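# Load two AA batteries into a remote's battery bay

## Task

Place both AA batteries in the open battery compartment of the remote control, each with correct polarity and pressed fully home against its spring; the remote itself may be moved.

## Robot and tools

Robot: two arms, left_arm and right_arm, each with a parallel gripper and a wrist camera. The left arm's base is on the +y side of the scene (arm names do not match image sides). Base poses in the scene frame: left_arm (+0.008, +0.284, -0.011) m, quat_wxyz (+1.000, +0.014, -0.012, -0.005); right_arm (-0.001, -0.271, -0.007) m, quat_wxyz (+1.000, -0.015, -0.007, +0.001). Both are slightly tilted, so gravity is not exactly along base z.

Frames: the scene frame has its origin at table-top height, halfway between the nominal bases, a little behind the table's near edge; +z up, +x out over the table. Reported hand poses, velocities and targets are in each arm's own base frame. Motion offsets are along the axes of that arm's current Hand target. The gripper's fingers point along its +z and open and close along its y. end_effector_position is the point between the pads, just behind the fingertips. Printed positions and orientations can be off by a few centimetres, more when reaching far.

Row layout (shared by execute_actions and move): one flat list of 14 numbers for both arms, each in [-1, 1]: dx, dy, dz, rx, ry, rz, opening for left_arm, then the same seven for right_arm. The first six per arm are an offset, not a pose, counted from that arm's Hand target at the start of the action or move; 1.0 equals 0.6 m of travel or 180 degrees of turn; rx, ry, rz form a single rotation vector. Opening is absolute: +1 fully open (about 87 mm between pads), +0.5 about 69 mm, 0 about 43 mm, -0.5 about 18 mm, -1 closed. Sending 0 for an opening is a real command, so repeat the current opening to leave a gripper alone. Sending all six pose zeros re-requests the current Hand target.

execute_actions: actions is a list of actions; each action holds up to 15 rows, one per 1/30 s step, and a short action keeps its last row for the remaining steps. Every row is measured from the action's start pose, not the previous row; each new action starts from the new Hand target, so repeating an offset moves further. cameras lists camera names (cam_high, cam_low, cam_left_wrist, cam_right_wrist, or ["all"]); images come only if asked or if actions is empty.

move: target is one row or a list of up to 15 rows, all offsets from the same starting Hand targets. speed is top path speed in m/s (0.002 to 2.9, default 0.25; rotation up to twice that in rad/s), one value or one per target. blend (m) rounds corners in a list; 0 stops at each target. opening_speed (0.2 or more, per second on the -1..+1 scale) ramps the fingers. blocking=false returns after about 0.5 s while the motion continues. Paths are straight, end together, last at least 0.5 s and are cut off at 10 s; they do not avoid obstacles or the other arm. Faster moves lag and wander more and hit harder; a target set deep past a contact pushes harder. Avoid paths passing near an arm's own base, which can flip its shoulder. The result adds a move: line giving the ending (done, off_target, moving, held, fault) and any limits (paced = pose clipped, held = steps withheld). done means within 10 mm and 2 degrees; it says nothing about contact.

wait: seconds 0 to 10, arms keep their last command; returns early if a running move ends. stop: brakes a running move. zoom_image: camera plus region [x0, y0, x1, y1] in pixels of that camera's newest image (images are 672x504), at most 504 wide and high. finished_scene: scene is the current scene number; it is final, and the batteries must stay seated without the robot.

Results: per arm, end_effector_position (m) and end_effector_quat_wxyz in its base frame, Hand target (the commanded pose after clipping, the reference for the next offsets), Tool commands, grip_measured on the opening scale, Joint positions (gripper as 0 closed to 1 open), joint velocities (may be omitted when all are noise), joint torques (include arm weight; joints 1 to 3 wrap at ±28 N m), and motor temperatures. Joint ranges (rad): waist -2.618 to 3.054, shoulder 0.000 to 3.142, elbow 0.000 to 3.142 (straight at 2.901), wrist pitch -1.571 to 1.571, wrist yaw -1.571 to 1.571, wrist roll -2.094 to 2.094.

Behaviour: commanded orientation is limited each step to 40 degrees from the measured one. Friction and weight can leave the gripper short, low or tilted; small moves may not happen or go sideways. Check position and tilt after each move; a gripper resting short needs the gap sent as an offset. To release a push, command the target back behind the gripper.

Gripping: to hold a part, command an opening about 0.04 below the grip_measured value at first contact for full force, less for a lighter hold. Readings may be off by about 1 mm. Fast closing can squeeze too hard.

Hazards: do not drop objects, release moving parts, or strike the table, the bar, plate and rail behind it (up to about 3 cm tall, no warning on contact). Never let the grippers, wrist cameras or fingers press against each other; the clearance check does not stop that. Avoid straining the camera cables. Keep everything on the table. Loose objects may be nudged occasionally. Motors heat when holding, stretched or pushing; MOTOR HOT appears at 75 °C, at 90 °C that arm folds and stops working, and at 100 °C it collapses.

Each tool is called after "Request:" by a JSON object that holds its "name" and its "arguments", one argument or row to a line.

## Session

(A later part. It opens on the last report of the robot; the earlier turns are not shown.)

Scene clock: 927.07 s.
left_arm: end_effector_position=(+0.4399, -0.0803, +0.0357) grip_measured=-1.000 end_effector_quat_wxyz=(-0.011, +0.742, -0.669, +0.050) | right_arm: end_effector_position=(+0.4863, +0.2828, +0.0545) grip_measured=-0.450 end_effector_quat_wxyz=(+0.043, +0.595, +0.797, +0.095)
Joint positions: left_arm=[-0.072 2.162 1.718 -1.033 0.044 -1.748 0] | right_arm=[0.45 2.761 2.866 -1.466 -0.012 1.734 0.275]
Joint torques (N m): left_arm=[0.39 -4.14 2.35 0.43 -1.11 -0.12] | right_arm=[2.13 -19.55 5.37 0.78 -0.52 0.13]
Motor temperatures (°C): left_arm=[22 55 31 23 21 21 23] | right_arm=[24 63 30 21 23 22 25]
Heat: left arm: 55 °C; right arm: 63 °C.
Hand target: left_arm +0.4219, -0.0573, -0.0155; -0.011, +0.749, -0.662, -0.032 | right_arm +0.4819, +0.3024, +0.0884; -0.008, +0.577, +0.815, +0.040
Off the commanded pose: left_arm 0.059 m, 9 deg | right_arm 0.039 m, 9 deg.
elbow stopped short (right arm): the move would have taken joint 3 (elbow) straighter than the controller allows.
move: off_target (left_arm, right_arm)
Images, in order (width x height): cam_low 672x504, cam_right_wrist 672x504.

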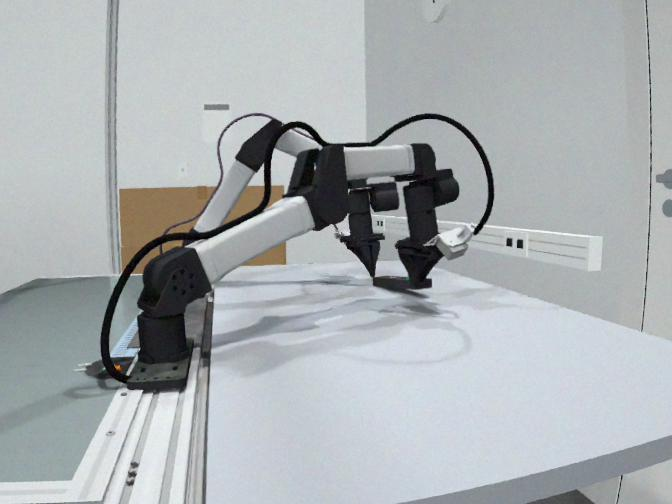

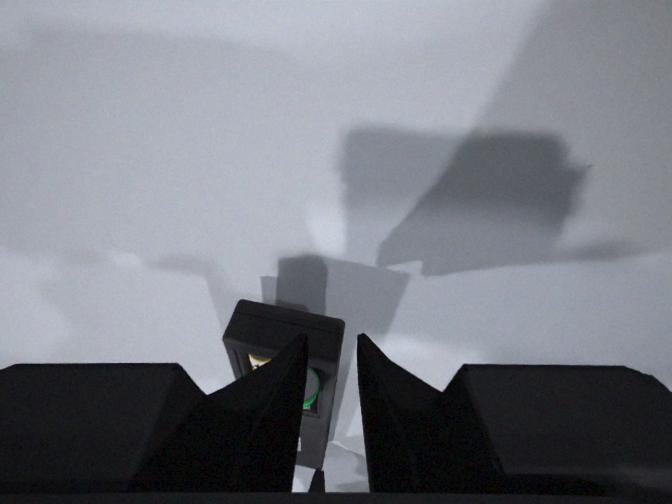

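Request:
{"name": "move", "arguments": {
  "target": [
    [0,0,0.0,0,0,0,-1,0.0,0,0.06,0,0,0,-0.45],
    [0,0,-0.1,0,0,0,-1,0.0,0.0,0.06,0,0,0,-0.45]
  ],
  "speed": 0.05,
  "cameras": ["all"]
}}

Request:
{"name": "zoom_image", "arguments": {
  "camera": "cam_low",
  "region": [340, 230, 440, 305]
}}

Request:
{"name": "zoom_image", "arguments": {
  "camera": "cam_right_wrist",
  "region": [200, 250, 420, 450]
}}

Scene clock: 936.03 s.
left_arm: end_effector_position=(+0.4189, -0.0656, +0.0446) grip_measured=-1.000 end_effector_quat_wxyz=(+0.000, +0.744, -0.668, -0.025) | right_arm: end_effector_position=(+0.4798, +0.3030, +0.0524) grip_measured=-0.450 end_effector_quat_wxyz=(+0.031, +0.582, +0.805, +0.109)
Joint positions: left_arm=[-0.072 2.197 1.83 -1.243 -0.031 -1.751 0] | right_arm=[0.478 2.77 2.866 -1.444 -0.042 1.735 0.275]
Joint torques (N m): left_arm=[-0.17 -9.4 8.42 0.23 -0.36 -0.27] | right_arm=[0.16 -14.09 5.42 0.88 -0.22 0.12]
Motor temperatures (°C): left_arm=[22 53 31 23 22 21 23] | right_arm=[24 67 30 21 23 22 25]
Heat: left arm: 53 °C; right arm: 67 °C.
Hand target: left_arm +0.4239, -0.0609, +0.0444; -0.011, +0.749, -0.662, -0.032 | right_arm +0.4832, +0.3050, +0.0525; -0.008, +0.577, +0.815, +0.040
Off the commanded pose: left_arm 0.007 m, 2 deg | right_arm 0.004 m, 9 deg.
elbow stopped short (right arm): the move would have taken joint 3 (elbow) straighter than the controller allows.
move: off_target (right_arm)

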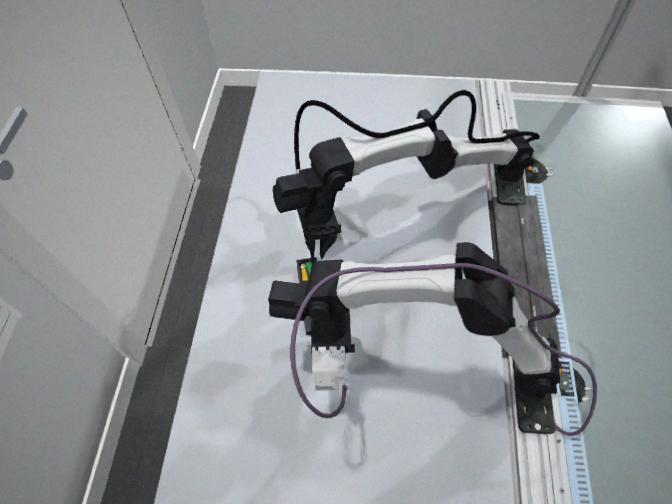

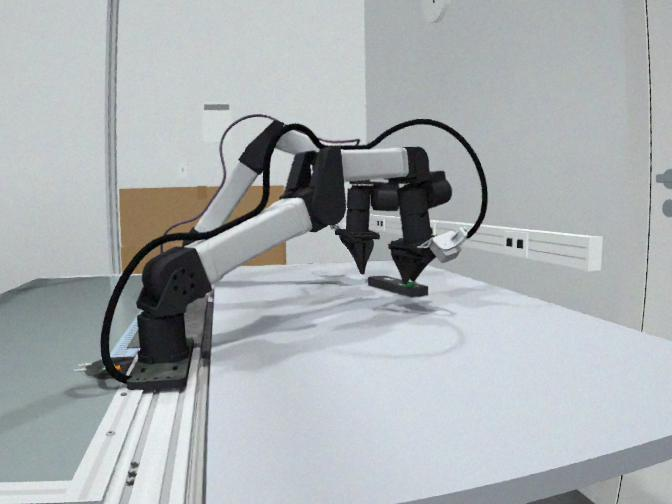

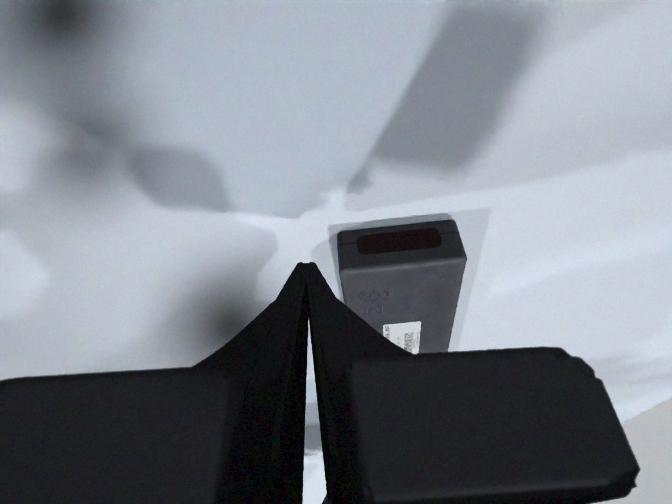

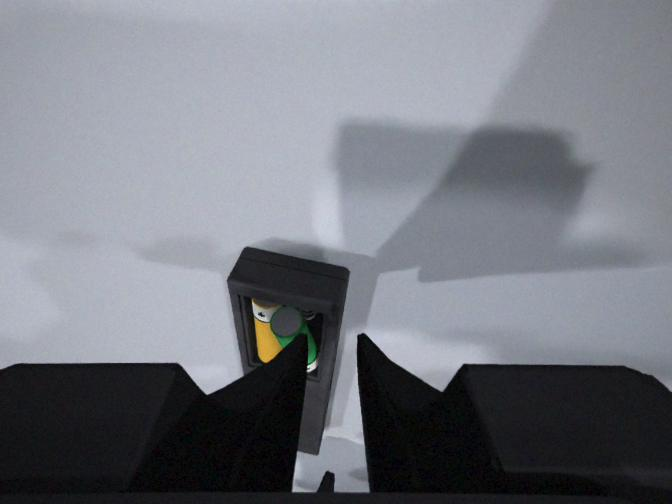

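Scaled by 5.040.

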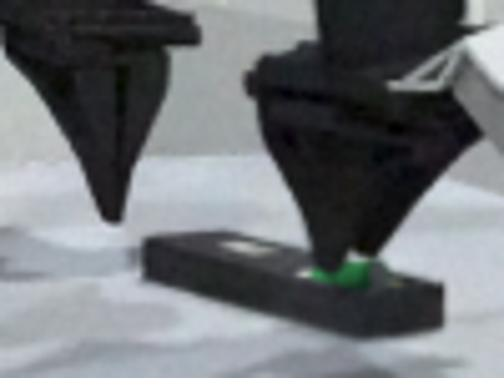

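Scaled by 2.291.

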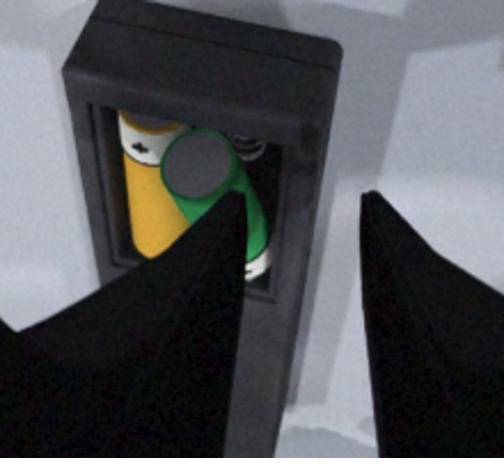

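Request:
{"name": "move", "arguments": {
  "target": [0,0,0,0,0,0,-1,0,0,-0.09,0,0,0,-0.45],
  "speed": 0.08,
  "cameras": ["cam_right_wrist"]
}}

Request:
{"name": "zoom_image", "arguments": {
  "camera": "cam_right_wrist",
  "region": [200, 200, 420, 400]
}}

Scene clock: 943.67 s.
left_arm: end_effector_position=(+0.4188, -0.0656, +0.0446) grip_measured=-1.000 end_effector_quat_wxyz=(+0.000, +0.744, -0.668, -0.026) | right_arm: end_effector_position=(+0.4787, +0.3032, +0.0777) grip_measured=-0.450 end_effector_quat_wxyz=(+0.036, +0.583, +0.802, +0.124)
Joint positions: left_arm=[-0.072 2.197 1.83 -1.244 -0.031 -1.751 0] | right_arm=[0.478 2.723 2.866 -1.458 -0.046 1.74 0.275]
Joint torques (N m): left_arm=[-0.2 -9.47 8.02 0.2 -0.34 -0.23] | right_arm=[-0.31 -18.84 5.37 0.72 -0.23 0.16]
Motor temperatures (°C): left_arm=[22 53 32 23 21 21 23] | right_arm=[24 66 30 21 23 22 25]
Heat: left arm: 53 °C; right arm: 66 °C.
Hand target: left_arm +0.4239, -0.0609, +0.0444; -0.011, +0.749, -0.662, -0.032 | right_arm +0.4814, +0.3010, +0.1064; -0.008, +0.577, +0.815, +0.040
Off the commanded pose: left_arm 0.007 m, 2 deg | right_arm 0.029 m, 11 deg.
elbow stopped short (right arm): the move would have taken joint 3 (elbow) straighter than the controller allows.
move: off_target (right_arm)
Images, in order (width x height): cam_right_wrist 672x504.

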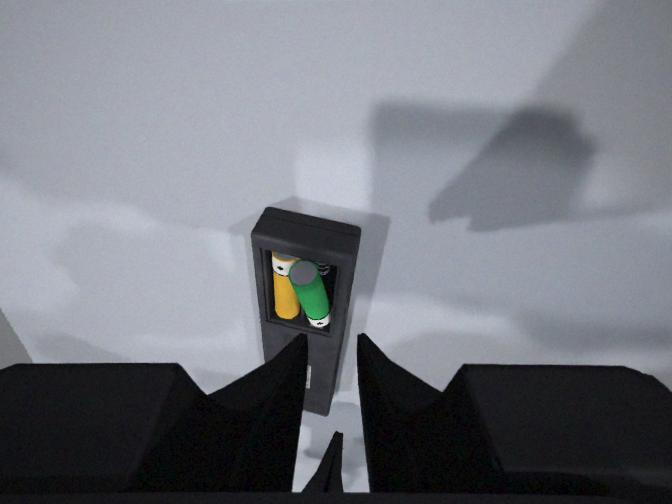

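Scaled by 2.291.

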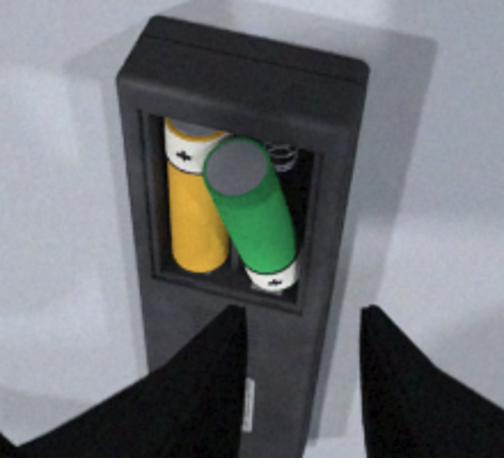

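Request:
{"name": "move", "arguments": {
  "target": [
    [0,0,0,0,0,0,-1,0.021,0.021,0,0,0,-0.04,-0.4],
    [0,0,0,0,0,0,-1,0.021,0.021,0.07,0,0,-0.04,-0.4]
  ],
  "speed": 0.1,
  "cameras": ["cam_right_wrist"]
}}

Request:
{"name": "zoom_image", "arguments": {
  "camera": "cam_right_wrist",
  "region": [200, 220, 420, 420]
}}

Scene clock: 962.30 s.
left_arm: end_effector_position=(+0.4188, -0.0656, +0.0446) grip_measured=-1.000 end_effector_quat_wxyz=(+0.000, +0.744, -0.668, -0.026) | right_arm: end_effector_position=(+0.4886, +0.3166, +0.0673) grip_measured=-0.400 end_effector_quat_wxyz=(+0.052, +0.544, +0.825, +0.148)
Joint positions: left_arm=[-0.072 2.197 1.83 -1.244 -0.031 -1.751 0] | right_arm=[0.489 2.752 2.866 -1.374 -0.05 1.662 0.3]
Joint torques (N m): left_arm=[-0.44 -9.29 7.98 0.22 -0.28 -0.19] | right_arm=[0.58 -13.9 5.52 1.06 -0.16 -0.05]
Motor temperatures (°C): left_arm=[22 54 33 23 21 21 23] | right_arm=[24 73 30 22 23 22 25]
Heat: left arm: 54 °C; right arm: 73 °C.
Hand target: left_arm +0.4239, -0.0609, +0.0444; -0.011, +0.749, -0.662, -0.032 | right_arm +0.4905, +0.3201, +0.0659; -0.005, +0.525, +0.850, +0.040
Off the commanded pose: left_arm 0.007 m, 2 deg | right_arm 0.004 m, 14 deg.
elbow stopped short (right arm): the move would have taken joint 3 (elbow) straighter than the controller allows.
move: off_target (right_arm)
Images, in order (width x height): cam_right_wrist 672x504.

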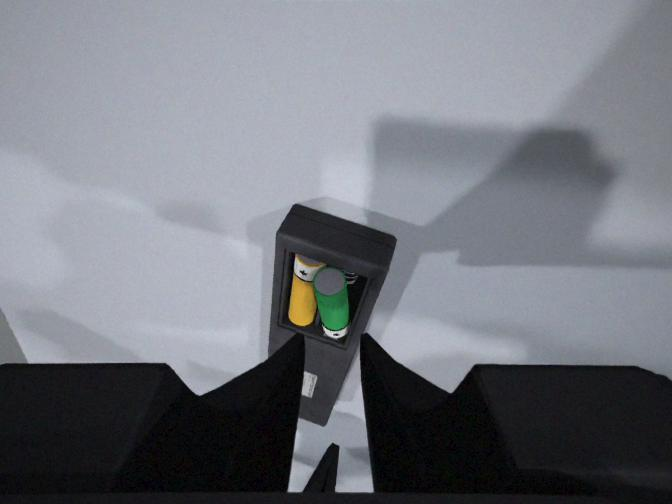

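Scaled by 2.291.

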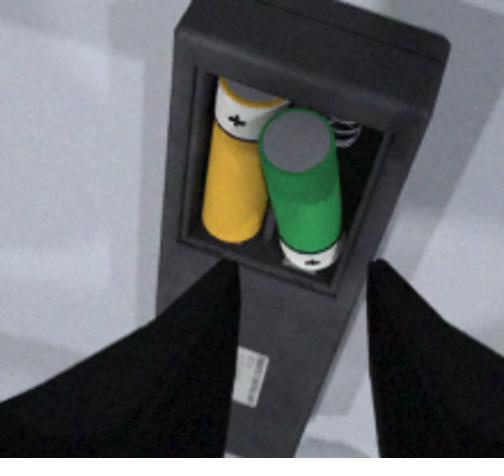

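Request:
{"name": "move", "arguments": {
  "target": [
    [0,0,-0.06,0,0,0,-1,0,0,-0.12,0,0,0,-0.4],
    [0,0,-0.06,0,0,0,-0.78,-0.1,-0.36,-0.12,0,0,0,-0.4]
  ],
  "speed": 0.25
}}

Request:
{"name": "move", "arguments": {
  "target": [0.14,-0.06,0,0,0,0,-0.78,0,0,0,0,0,0,-0.4],
  "speed": 0.2,
  "cameras": ["cam_left_wrist","cam_high"]
}}

Scene clock: 971.20 s.
left_arm: end_effector_position=(+0.4209, -0.0656, +0.0802) grip_measured=-0.780 end_effector_quat_wxyz=(+0.000, +0.746, -0.666, -0.026) | right_arm: end_effector_position=(+0.3204, +0.1672, +0.1109) grip_measured=-0.400 end_effector_quat_wxyz=(-0.016, +0.525, +0.851, +0.024)
Joint positions: left_arm=[-0.072 2.197 1.972 -1.386 -0.032 -1.756 0.11] | right_arm=[0.339 1.905 1.645 -1.294 -0.055 1.446 0.3]
Joint torques (N m): left_arm=[-0.68 -9.5 8.16 0.16 -0.32 -0.19] | right_arm=[-0.21 -12.19 4.79 0.46 -0.11 -0.02]
Motor temperatures (°C): left_arm=[22 54 34 23 21 21 23] | right_arm=[24 71 30 22 22 22 25]
Heat: left arm: 54 °C; right arm: 71 °C.
Hand target: left_arm +0.4251, -0.0630, +0.0804; -0.011, +0.749, -0.662, -0.032 | right_arm +0.3221, +0.1651, +0.1211; -0.005, +0.525, +0.850, +0.040
Off the commanded pose: left_arm 0.005 m, 1 deg | right_arm 0.010 m, 2 deg.
elbow stopped short (right arm): the move would have taken joint 3 (elbow) straighter than the controller allows.
move: done

Scene clock: 972.47 s.
left_arm: end_effector_position=(+0.4666, -0.1478, +0.0734) grip_measured=-0.780 end_effector_quat_wxyz=(-0.011, +0.742, -0.670, -0.016) | right_arm: end_effector_position=(+0.3204, +0.1672, +0.1109) grip_measured=-0.400 end_effector_quat_wxyz=(-0.016, +0.525, +0.851, +0.024)
Joint positions: left_arm=[-0.239 2.507 2.484 -1.566 -0.034 -1.913 0.11] | right_arm=[0.339 1.905 1.645 -1.294 -0.055 1.446 0.3]
Joint torques (N m): left_arm=[0.44 -11.63 7.73 0.22 -0.19 -0.26] | right_arm=[-0.2 -12.18 4.82 0.47 -0.11 -0.02]
Motor temperatures (°C): left_arm=[22 54 34 23 21 21 23] | right_arm=[24 70 30 22 22 22 24]
Heat: left arm: 54 °C; right arm: 70 °C.
Hand target: left_arm +0.4711, -0.1416, +0.0742; -0.011, +0.749, -0.662, -0.032 | right_arm +0.3221, +0.1651, +0.1211; -0.005, +0.525, +0.850, +0.040
Off the commanded pose: left_arm 0.008 m, 2 deg | right_arm 0.011 m, 2 deg.
joint sent to its limit (left arm) — joint 4 (wrist pitch), lower limit. The joint targets still meet the commanded pose.
move: off_target (right_arm)
Images, in order (width x height): cam_high 672x504, cam_left_wrist 672x504.

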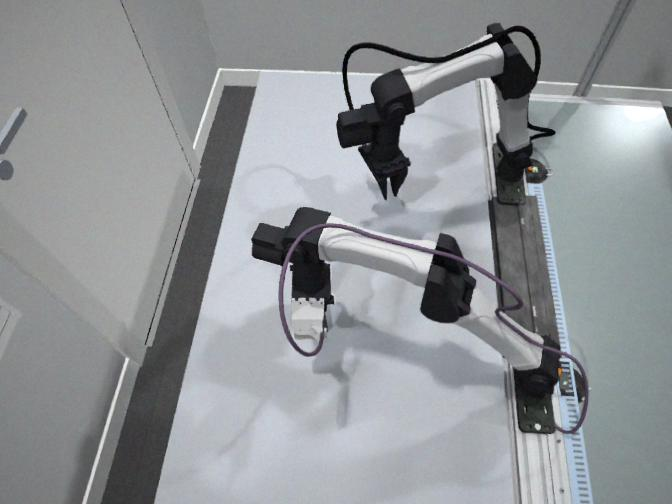

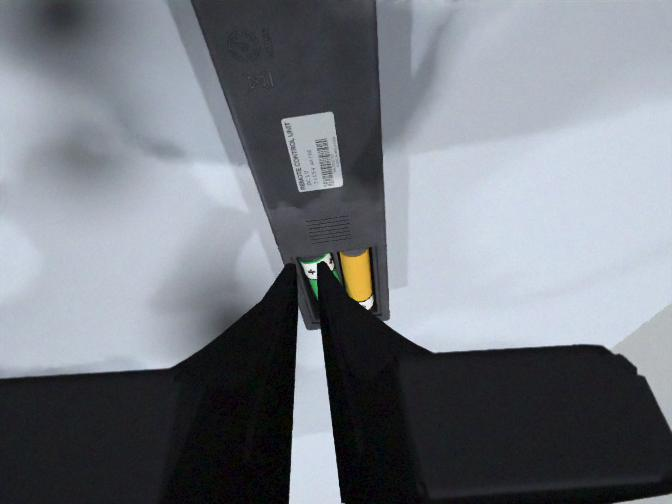

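Request:
{"name": "move", "arguments": {
  "target": [0.07,0,0,0,0,0,-0.78,0,0,0,0,0,0,-0.4],
  "speed": 0.2,
  "cameras": ["cam_left_wrist"]
}}

Request:
{"name": "zoom_image", "arguments": {
  "camera": "cam_left_wrist",
  "region": [200, 130, 420, 330]
}}

Scene clock: 979.43 s.
left_arm: end_effector_position=(+0.4706, -0.1885, +0.0718) grip_measured=-0.780 end_effector_quat_wxyz=(-0.019, +0.743, -0.669, +0.001) | right_arm: end_effector_position=(+0.3204, +0.1672, +0.1109) grip_measured=-0.400 end_effector_quat_wxyz=(-0.016, +0.525, +0.851, +0.024)
Joint positions: left_arm=[-0.318 2.56 2.575 -1.569 -0.034 -1.993 0.11] | right_arm=[0.339 1.905 1.645 -1.294 -0.055 1.446 0.3]
Joint torques (N m): left_arm=[0.57 -11.4 7.79 0.26 -0.11 -0.22] | right_arm=[-0.21 -12.19 4.82 0.46 -0.11 -0.02]
Motor temperatures (°C): left_arm=[22 57 36 23 21 21 23] | right_arm=[24 68 30 22 22 22 24]
Heat: left arm: 57 °C; right arm: 68 °C.
Hand target: left_arm +0.4761, -0.1833, +0.0716; -0.011, +0.749, -0.662, -0.032 | right_arm +0.3221, +0.1651, +0.1211; -0.005, +0.525, +0.850, +0.040
Off the commanded pose: left_arm 0.008 m, 4 deg | right_arm 0.011 m, 2 deg.
joint sent to its limit (left arm) — joint 4 (wrist pitch), lower limit. The joint targets are off in orientation, not in position.
move: off_target (left_arm, right_arm)
Images, in order (width x height): cam_left_wrist 672x504.

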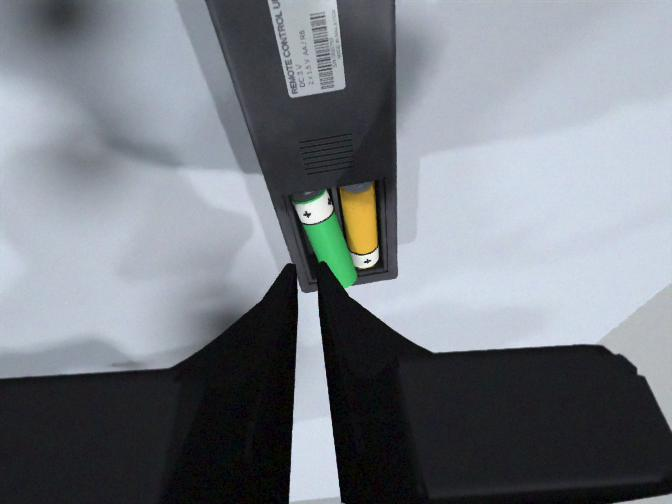

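Scaled by 2.291.

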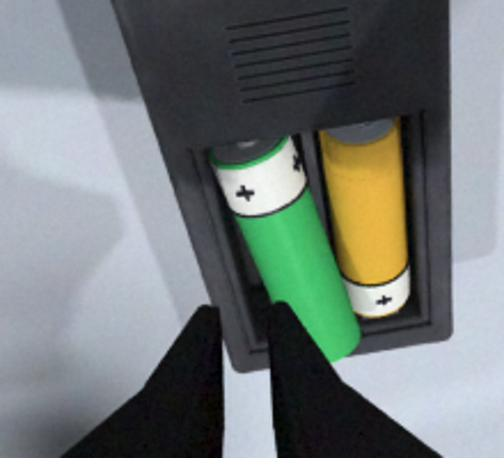

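Request:
{"name": "move", "arguments": {
  "target": [
    [0.013,-0.02,0,0,0,0,-0.3,0,0,0,0,0,0,-0.4],
    [0.013,-0.02,0.033,0,0,0,-0.3,0,0,0,0,0,0,-0.4]
  ],
  "speed": 0.1,
  "cameras": ["cam_left_wrist"]
}}

Request:
{"name": "zoom_image", "arguments": {
  "camera": "cam_left_wrist",
  "region": [200, 130, 420, 330]
}}

Scene clock: 984.80 s.
left_arm: end_effector_position=(+0.4831, -0.1925, +0.0510) grip_measured=-0.300 end_effector_quat_wxyz=(-0.019, +0.745, -0.666, +0.001) | right_arm: end_effector_position=(+0.3204, +0.1672, +0.1109) grip_measured=-0.400 end_effector_quat_wxyz=(-0.016, +0.525, +0.851, +0.024)
Joint positions: left_arm=[-0.318 2.654 2.672 -1.57 -0.034 -2 0.35] | right_arm=[0.339 1.905 1.645 -1.294 -0.055 1.446 0.3]
Joint torques (N m): left_arm=[0.21 -12.05 8.08 0.33 -0.11 -0.19] | right_arm=[-0.21 -12.19 4.82 0.47 -0.11 -0.02]
Motor temperatures (°C): left_arm=[22 58 36 23 21 21 23] | right_arm=[24 66 30 21 22 22 24]
Heat: left arm: 58 °C; right arm: 66 °C.
Hand target: left_arm +0.4883, -0.1884, +0.0510; -0.011, +0.749, -0.662, -0.032 | right_arm +0.3221, +0.1651, +0.1211; -0.005, +0.525, +0.850, +0.040
Off the commanded pose: left_arm 0.007 m, 4 deg | right_arm 0.011 m, 2 deg.
joint sent to its limit (left arm) — joint 4 (wrist pitch), lower limit. The joint targets are off in orientation, not in position.
move: off_target (left_arm, right_arm)
Images, in order (width x height): cam_left_wrist 672x504.

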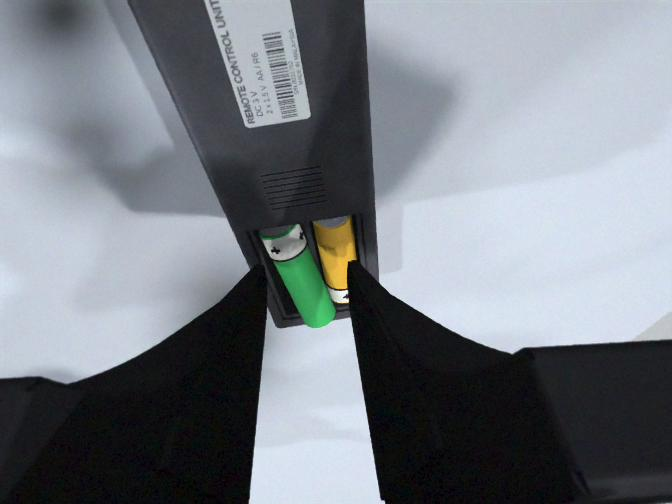

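Scaled by 2.291.

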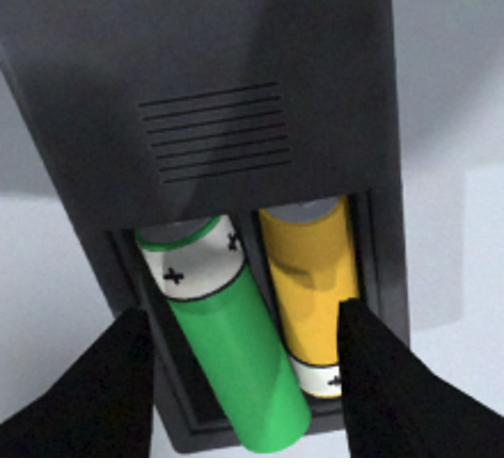

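Request:
{"name": "move", "arguments": {
  "target": [
    [0.0,-0.003,0.015,0,0,0,-0.3,0,0,0,0,0,0,-0.4],
    [0.0,-0.003,0.015,0,0,0,-0.75,0,0,0,0,0,0,-0.4],
    [0,0.017,0.012,0,0,0,-0.75,0,0,0,0,0,0,-0.4],
    [0,0.017,0.05,0,0,0,-0.75,0,0,0,0,0,0,-0.4]
  ],
  "speed": 0.08,
  "opening_speed": 0.6,
  "cameras": ["cam_left_wrist","cam_low"]
}}

Request:
{"name": "zoom_image", "arguments": {
  "camera": "cam_left_wrist",
  "region": [200, 170, 420, 370]
}}

Request:
{"name": "zoom_image", "arguments": {
  "camera": "cam_low",
  "region": [340, 230, 440, 305]
}}

Scene clock: 993.33 s.
left_arm: end_effector_position=(+0.4825, -0.1922, +0.0431) grip_measured=-0.749 end_effector_quat_wxyz=(-0.016, +0.747, -0.665, -0.005) | right_arm: end_effector_position=(+0.3204, +0.1672, +0.1109) grip_measured=-0.400 end_effector_quat_wxyz=(-0.016, +0.525, +0.851, +0.024)
Joint positions: left_arm=[-0.318 2.666 2.664 -1.565 -0.034 -2.005 0.125] | right_arm=[0.339 1.905 1.645 -1.294 -0.055 1.446 0.3]
Joint torques (N m): left_arm=[-0.44 -10.58 3.66 0.33 -0.2 -0.18] | right_arm=[-0.2 -12.21 4.82 0.47 -0.11 -0.02]
Motor temperatures (°C): left_arm=[22 61 35 23 21 21 23] | right_arm=[24 64 30 21 22 22 24]
Heat: left arm: 61 °C; right arm: 64 °C.
Hand target: left_arm +0.4772, -0.1879, +0.0214; -0.011, +0.749, -0.662, -0.032 | right_arm +0.3221, +0.1651, +0.1211; -0.005, +0.525, +0.850, +0.040
Off the commanded pose: left_arm 0.023 m, 3 deg | right_arm 0.011 m, 2 deg.
move: off_target (left_arm, right_arm); target 2's new opening was sent with left_arm's hand 0.008 m and 4 deg from that target
Images, in order (width x height): cam_low 672x504, cam_left_wrist 672x504.

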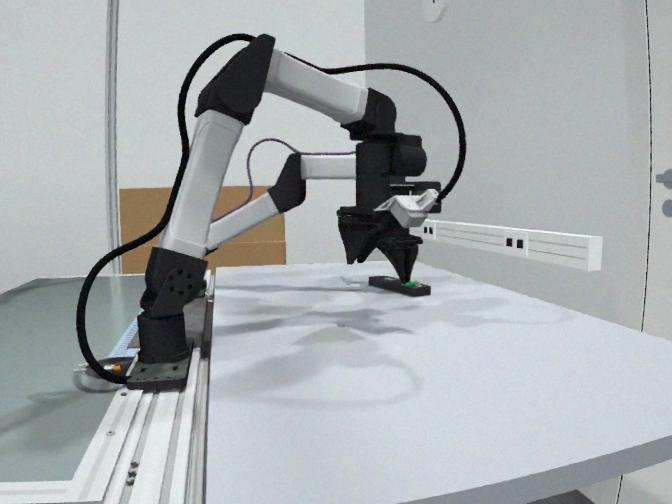

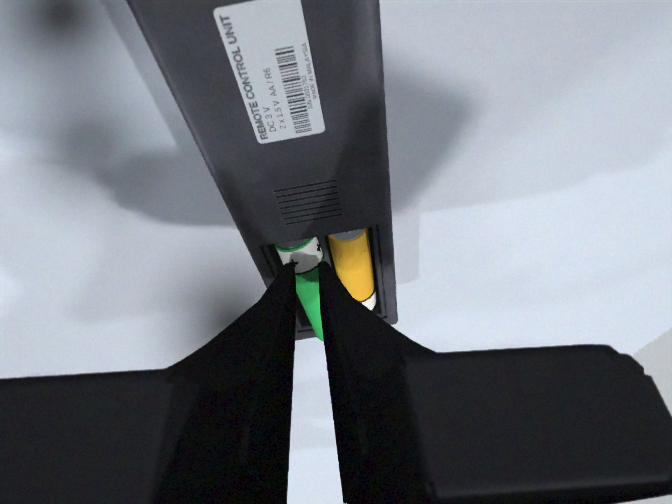

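Scaled by 2.291.

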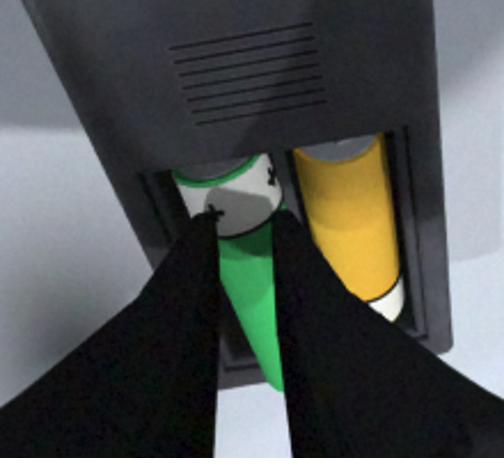

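Scaled by 5.040.

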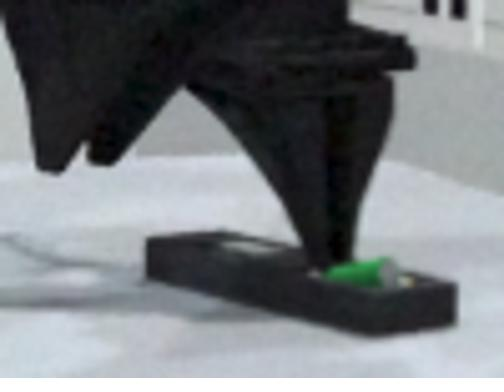

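Request:
{"name": "move", "arguments": {
  "target": [
    [0,0,-0.06,0,0,0,-0.35,0,0,0,0,0,0,-0.4],
    [0.04,-0.015,-0.06,0,0,0,-0.35,0,0,0,0,0,0,-0.4],
    [0.04,-0.015,0.02,0,0,0,-0.35,0,0,0,0,0,0,-0.4]
  ],
  "speed": 0.12,
  "cameras": ["cam_left_wrist","cam_low"]
}}

Request:
{"name": "zoom_image", "arguments": {
  "camera": "cam_left_wrist",
  "region": [200, 130, 420, 330]
}}

Scene clock: 999.50 s.
left_arm: end_effector_position=(+0.4893, -0.2161, +0.0406) grip_measured=-0.350 end_effector_quat_wxyz=(-0.022, +0.747, -0.664, +0.015) | right_arm: end_effector_position=(+0.3204, +0.1672, +0.1109) grip_measured=-0.400 end_effector_quat_wxyz=(-0.016, +0.525, +0.851, +0.024)
Joint positions: left_arm=[-0.356 2.737 2.789 -1.58 -0.03 -2.044 0.325] | right_arm=[0.339 1.905 1.645 -1.294 -0.055 1.446 0.3]
Joint torques (N m): left_arm=[0.29 -8.49 5.31 0.49 -0.14 -0.14] | right_arm=[-0.21 -12.19 4.82 0.47 -0.11 -0.02]
Motor temperatures (°C): left_arm=[22 62 35 23 21 21 23] | right_arm=[24 63 30 21 22 22 24]
Heat: left arm: 62 °C; right arm: 63 °C.
Hand target: left_arm +0.4887, -0.2098, +0.0076; -0.011, +0.749, -0.662, -0.032 | right_arm +0.3221, +0.1651, +0.1211; -0.005, +0.525, +0.850, +0.040
Off the commanded pose: left_arm 0.033 m, 5 deg | right_arm 0.011 m, 2 deg.
joint read past its limit (left arm) — joint 4 (wrist pitch), lower limit.
joint sent to its limit (left arm) — joint 4 (wrist pitch), lower limit. The joint targets still meet the commanded pose.
move: off_target (left_arm, right_arm)
Images, in order (width x height): cam_low 672x504, cam_left_wrist 672x504.

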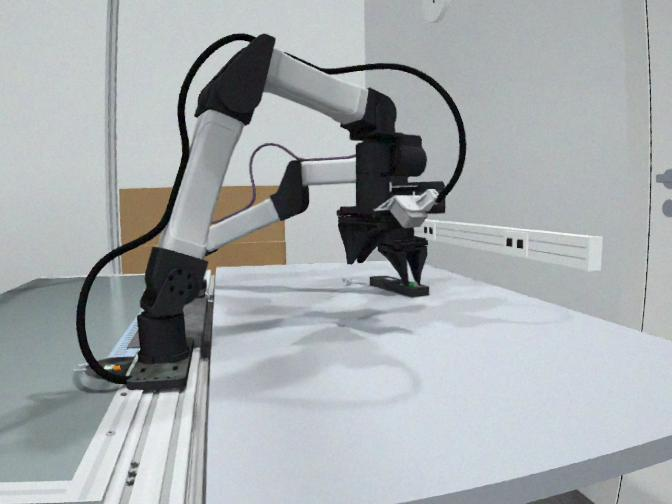

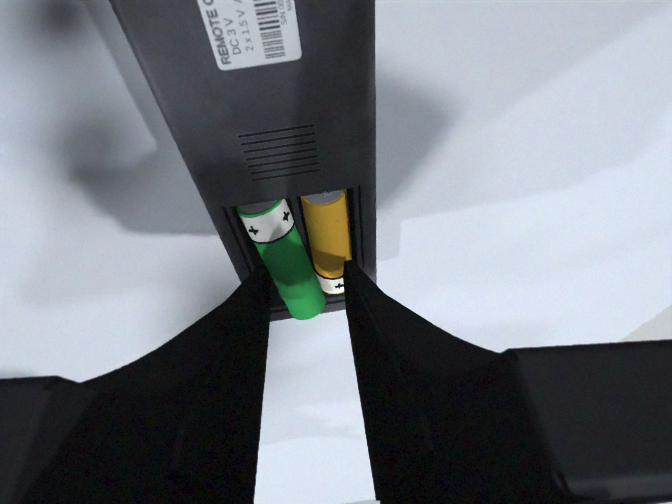

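Scaled by 2.291.

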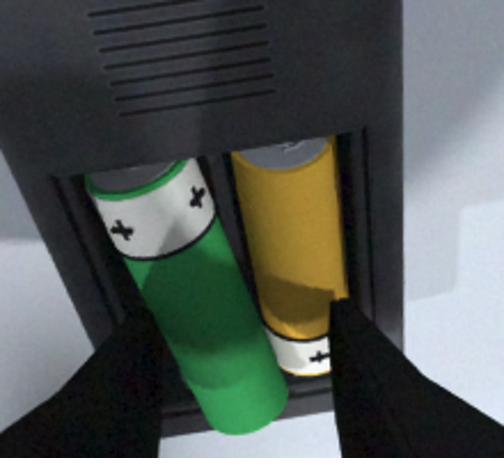

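Request:
{"name": "move", "arguments": {
  "target": [
    [0,0,0.0,0,0,0,-0.78,0,0,0,0,0,0,-0.4],
    [0,0.03,-0.01,0,0,0,-0.78,0,0,0,0,0,0,-0.4],
    [-0.01,0.03,0.03,0,0,0,-0.78,0,0,0,0,0,0,-0.4]
  ],
  "speed": 0.08,
  "opening_speed": 0.6,
  "cameras": ["cam_left_wrist","cam_low"]
}}

Request:
{"name": "zoom_image", "arguments": {
  "camera": "cam_left_wrist",
  "region": [200, 130, 420, 330]
}}

Request:
{"name": "zoom_image", "arguments": {
  "camera": "cam_low",
  "region": [340, 230, 440, 305]
}}

Scene clock: 1006.20 s.
left_arm: end_effector_position=(+0.4847, -0.2178, +0.0381) grip_measured=-0.593 end_effector_quat_wxyz=(-0.022, +0.750, -0.660, +0.029) | right_arm: end_effector_position=(+0.3204, +0.1672, +0.1109) grip_measured=-0.400 end_effector_quat_wxyz=(-0.016, +0.525, +0.851, +0.024)
Joint positions: left_arm=[-0.36 2.579 2.466 -1.388 -0.021 -2.057 0.204] | right_arm=[0.339 1.905 1.645 -1.294 -0.055 1.446 0.3]
Joint torques (N m): left_arm=[-0.1 -8.09 1.31 0.31 -0.26 0.02] | right_arm=[-0.21 -12.21 4.82 0.47 -0.11 -0.02]
Motor temperatures (°C): left_arm=[22 61 34 23 21 21 23] | right_arm=[24 62 30 21 22 22 24]
Heat: left arm: 61 °C; right arm: 62 °C.
Hand target: left_arm +0.4694, -0.2052, -0.0095; -0.011, +0.749, -0.662, -0.032 | right_arm +0.3221, +0.1651, +0.1211; -0.005, +0.525, +0.850, +0.040
Off the commanded pose: left_arm 0.052 m, 7 deg | right_arm 0.011 m, 2 deg.
move: off_target (left_arm, right_arm)
Images, in order (width x height): cam_low 672x504, cam_left_wrist 672x504.

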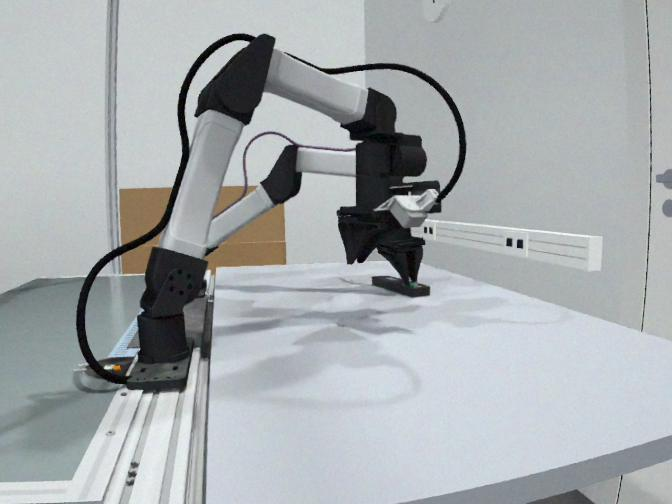

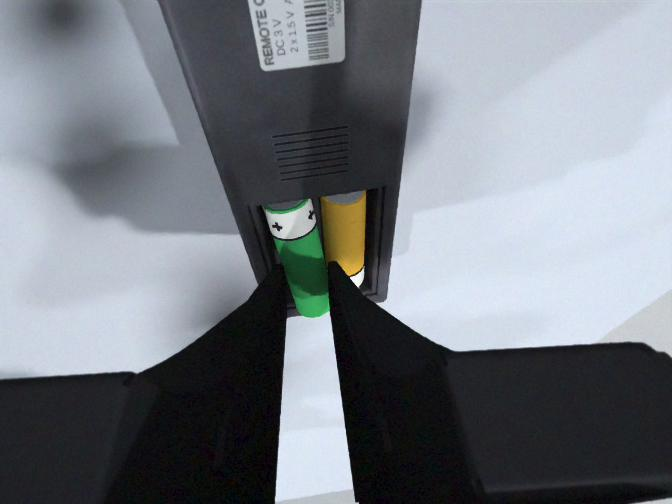

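Scaled by 2.291.

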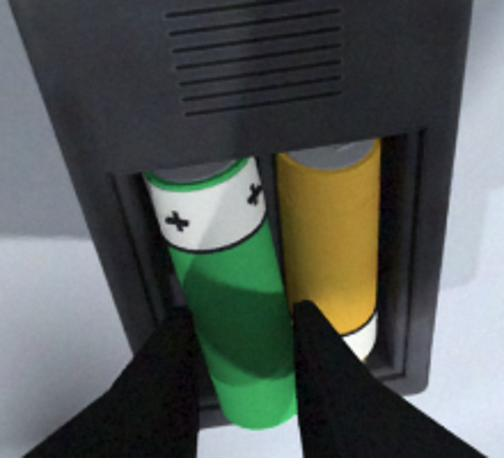

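Scaled by 5.040.

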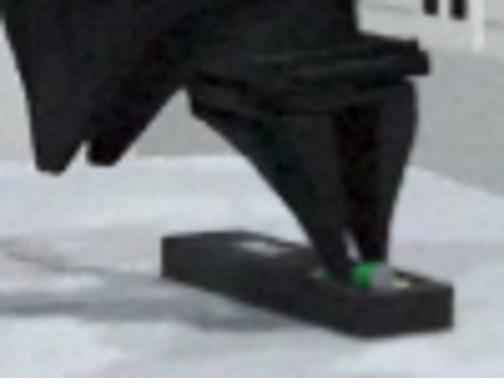

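Request:
{"name": "move", "arguments": {
  "target": [
    [-0.05,-0.01,0.0,0,0,0,-0.78,0,0,0,0,0,0,-0.4],
    [-0.05,-0.01,0.03,0,0,0,-0.78,0,0,0,0,0,0,-0.4]
  ],
  "speed": 0.08
}}

Request:
{"name": "move", "arguments": {
  "target": [
    [0.02,0,0.02,0,0,0,-0.42,0,0,0,0,0,0,-0.4],
    [0.02,0,-0.07,0,0,0,-0.42,0,0,0,0,0,0,-0.4]
  ],
  "speed": 0.08,
  "opening_speed": 0.6,
  "cameras": ["cam_left_wrist","cam_low"]
}}

Request:
{"name": "zoom_image", "arguments": {
  "camera": "cam_left_wrist",
  "region": [200, 130, 420, 330]
}}

Request:
{"name": "zoom_image", "arguments": {
  "camera": "cam_low",
  "region": [340, 230, 440, 305]
}}

Scene clock: 1014.50 s.
left_arm: end_effector_position=(+0.4857, -0.2105, +0.0367) grip_measured=-0.593 end_effector_quat_wxyz=(+0.006, +0.745, -0.664, +0.060) | right_arm: end_effector_position=(+0.3204, +0.1672, +0.1109) grip_measured=-0.400 end_effector_quat_wxyz=(-0.016, +0.525, +0.851, +0.024)
Joint positions: left_arm=[-0.318 2.501 2.298 -1.262 0.059 -2.006 0.203] | right_arm=[0.339 1.905 1.645 -1.294 -0.055 1.446 0.3]
Joint torques (N m): left_arm=[1.61 -6.38 1.14 0.27 -1.2 0.25] | right_arm=[-0.21 -12.19 4.81 0.47 -0.11 -0.02]
Motor temperatures (°C): left_arm=[22 59 34 23 21 21 24] | right_arm=[24 61 30 21 22 22 24]
Heat: left arm: 59 °C; right arm: 61 °C.
Hand target: left_arm +0.4711, -0.1735, -0.0258; -0.011, +0.749, -0.662, -0.032 | right_arm +0.3221, +0.1651, +0.1211; -0.005, +0.525, +0.850, +0.040
Off the commanded pose: left_arm 0.074 m, 11 deg | right_arm 0.011 m, 2 deg.
move: off_target (left_arm, right_arm)

Scene clock: 1016.67 s.
left_arm: end_effector_position=(+0.4869, -0.2075, +0.0412) grip_measured=-0.420 end_effector_quat_wxyz=(-0.005, +0.744, -0.668, +0.032) | right_arm: end_effector_position=(+0.3204, +0.1672, +0.1109) grip_measured=-0.400 end_effector_quat_wxyz=(-0.016, +0.525, +0.851, +0.024)
Joint positions: left_arm=[-0.326 2.594 2.503 -1.418 0.016 -2.005 0.29] | right_arm=[0.339 1.905 1.645 -1.294 -0.055 1.446 0.3]
Joint torques (N m): left_arm=[0.17 -9.58 6.04 -0.21 -0.75 -0.18] | right_arm=[-0.2 -12.19 4.81 0.46 -0.11 -0.02]
Motor temperatures (°C): left_arm=[22 58 33 23 21 21 24] | right_arm=[24 61 30 21 22 22 24]
Heat: left arm: 58 °C; right arm: 61 °C.
Hand target: left_arm +0.4740, -0.1879, +0.0155; -0.011, +0.749, -0.662, -0.032 | right_arm +0.3221, +0.1651, +0.1211; -0.005, +0.525, +0.850, +0.040
Off the commanded pose: left_arm 0.035 m, 7 deg | right_arm 0.011 m, 2 deg.
move: off_target (left_arm, right_arm)
Images, in order (width x height): cam_low 672x504, cam_left_wrist 672x504.

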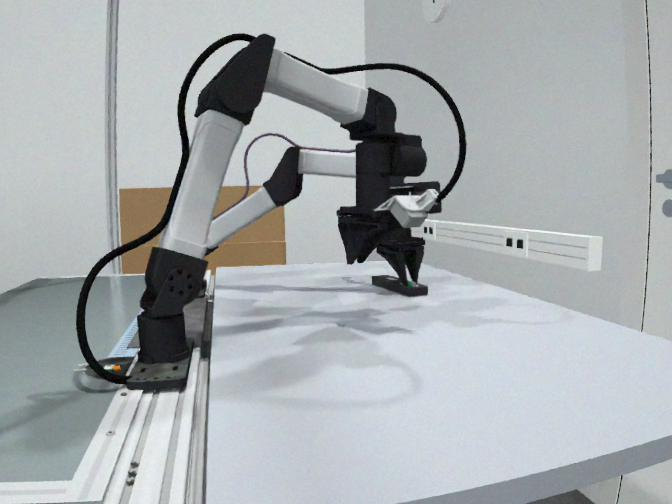

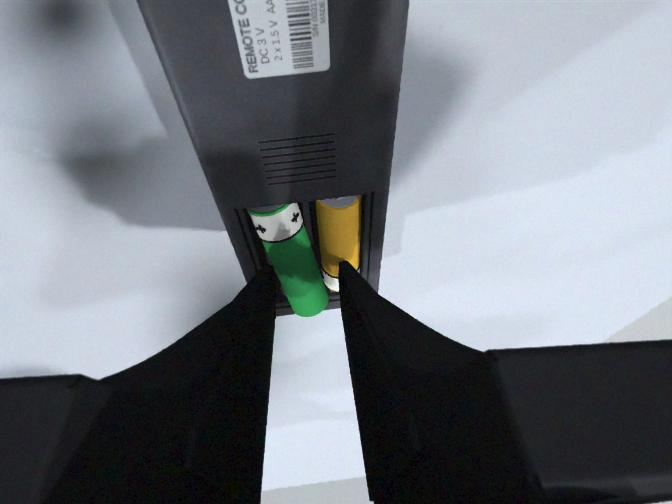

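Scaled by 2.291.

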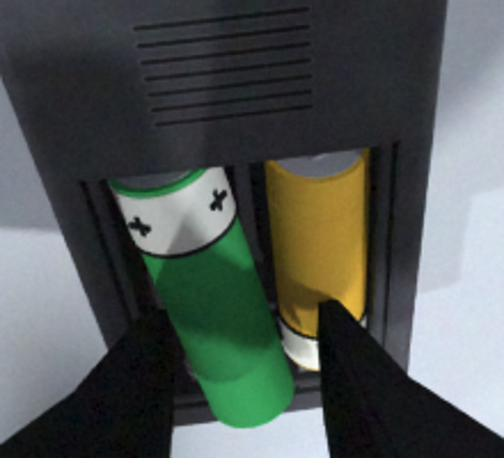

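Scaled by 5.040.

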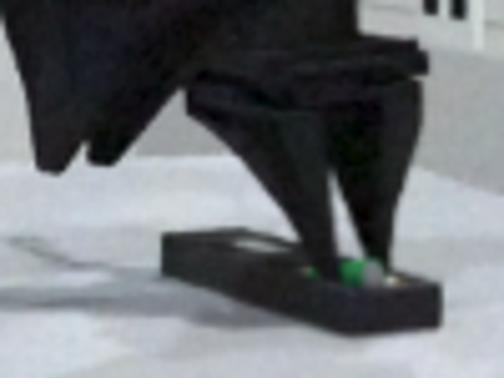

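Request:
{"name": "move", "arguments": {
  "target": [
    [0,0,-0.07,0,0,0,-0.42,0,0,0,0,0,0,-0.4],
    [0.01,-0.012,-0.07,0,0,0,-0.78,0,0,0,0,0,0,-0.4]
  ],
  "speed": 0.12,
  "cameras": ["cam_left_wrist"]
}}

Request:
{"name": "zoom_image", "arguments": {
  "camera": "cam_left_wrist",
  "region": [200, 130, 420, 330]
}}

Scene clock: 1021.87 s.
left_arm: end_effector_position=(+0.4803, -0.1991, +0.0598) grip_measured=-0.780 end_effector_quat_wxyz=(-0.013, +0.747, -0.665, +0.011) | right_arm: end_effector_position=(+0.3204, +0.1672, +0.1109) grip_measured=-0.400 end_effector_quat_wxyz=(-0.016, +0.525, +0.851, +0.024)
Joint positions: left_arm=[-0.326 2.628 2.654 -1.566 -0.016 -2.013 0.11] | right_arm=[0.339 1.905 1.645 -1.294 -0.055 1.446 0.3]
Joint torques (N m): left_arm=[-0.29 -11.71 7.87 0.32 -0.24 -0.24] | right_arm=[-0.2 -12.18 4.82 0.46 -0.11 -0.02]
Motor temperatures (°C): left_arm=[22 58 34 23 21 21 23] | right_arm=[24 60 30 21 22 22 24]
Heat: left arm: 58 °C; right arm: 60 °C.
Hand target: left_arm +0.4833, -0.1955, +0.0568; -0.011, +0.749, -0.662, -0.032 | right_arm +0.3221, +0.1651, +0.1211; -0.005, +0.525, +0.850, +0.040
Off the commanded pose: left_arm 0.006 m, 5 deg | right_arm 0.011 m, 2 deg.
joint sent to its limit (left arm) — joint 4 (wrist pitch), lower limit. The joint targets are off in orientation, not in position.
move: off_target (left_arm, right_arm); target 2's new opening was sent with left_arm's hand 0.006 m and 5 deg from that target
Images, in order (width x height): cam_left_wrist 672x504.

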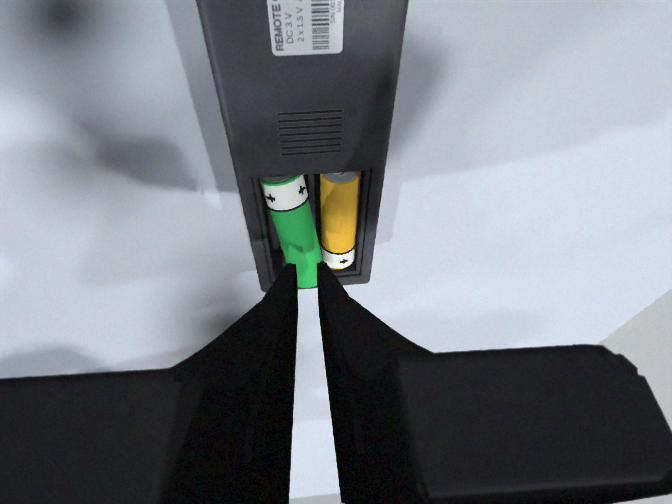

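Scaled by 2.291.

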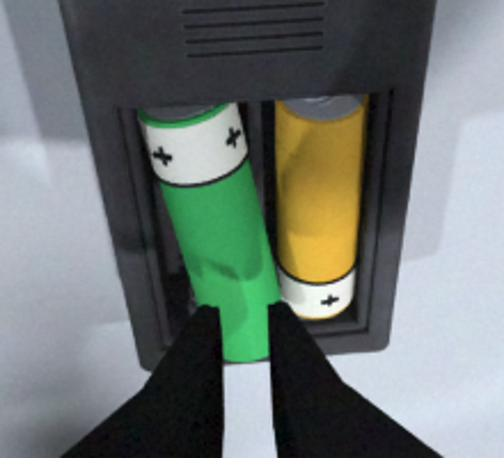

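Centered. Lower, drag −X, press.

Request:
{"name": "move", "arguments": {
  "target": [
    [0.012,0,0.03,0,0,0,-0.78,0,0,0,0,0,0,-0.4],
    [0.01,0.012,0.04,0,0,0,-0.78,0,0,0,0,0,0,-0.4],
    [0.005,0.012,0.1,0,0,0,-0.78,0,0,0,0,0,0,-0.4]
  ],
  "speed": 0.06,
  "cameras": ["cam_left_wrist","cam_low"]
}}

Request:
{"name": "zoom_image", "arguments": {
  "camera": "cam_left_wrist",
  "region": [200, 130, 420, 330]
}}

Request:
{"name": "zoom_image", "arguments": {
  "camera": "cam_low",
  "region": [340, 230, 440, 305]
}}

Scene clock: 1028.77 s.
left_arm: end_effector_position=(+0.4789, -0.2032, +0.0436) grip_measured=-0.780 end_effector_quat_wxyz=(-0.013, +0.748, -0.663, +0.011) | right_arm: end_effector_position=(+0.3204, +0.1672, +0.1109) grip_measured=-0.400 end_effector_quat_wxyz=(-0.016, +0.525, +0.851, +0.024)
Joint positions: left_arm=[-0.334 2.584 2.503 -1.459 -0.015 -2.025 0.11] | right_arm=[0.339 1.905 1.645 -1.294 -0.055 1.446 0.3]
Joint torques (N m): left_arm=[-0.24 -7.57 1.46 0.74 -0.35 -0.06] | right_arm=[-0.2 -12.18 4.82 0.47 -0.11 -0.02]
Motor temperatures (°C): left_arm=[22 58 34 23 21 21 23] | right_arm=[24 60 30 21 22 22 24]
Heat: left arm: 58 °C; right arm: 60 °C.
Hand target: left_arm +0.4745, -0.1957, -0.0031; -0.011, +0.749, -0.662, -0.032 | right_arm +0.3221, +0.1651, +0.1211; -0.005, +0.525, +0.850, +0.040
Off the commanded pose: left_arm 0.047 m, 5 deg | right_arm 0.011 m, 2 deg.
move: off_target (left_arm, right_arm)
Images, in order (width x height): cam_low 672x504, cam_left_wrist 672x504.

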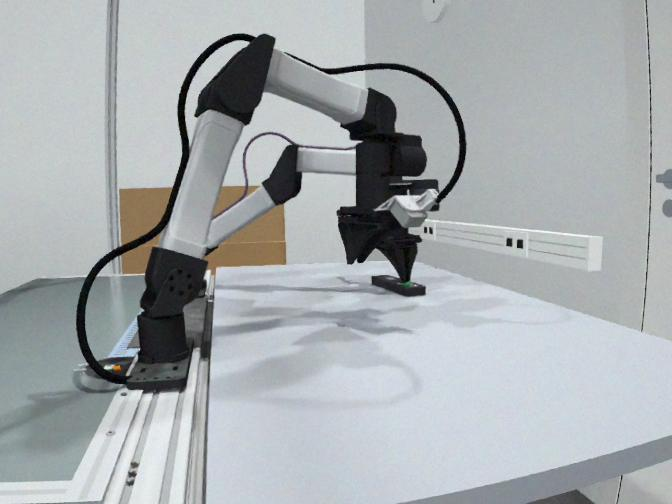

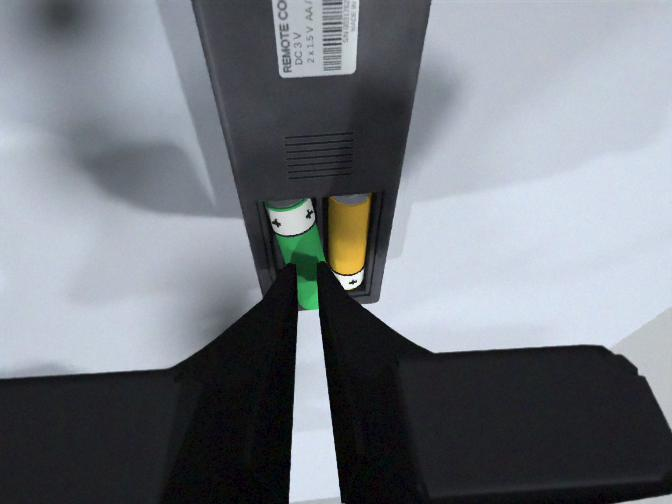

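Scaled by 2.291.

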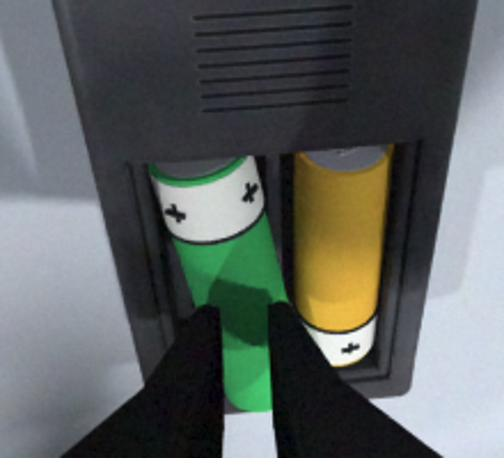

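Scaled by 5.040.

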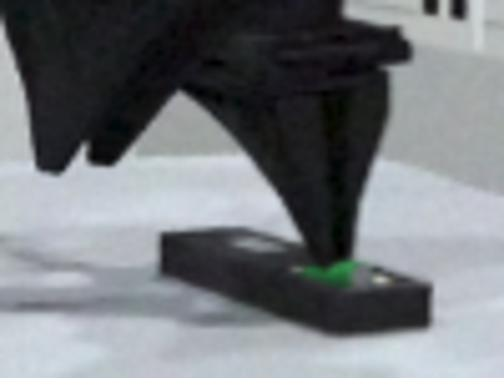

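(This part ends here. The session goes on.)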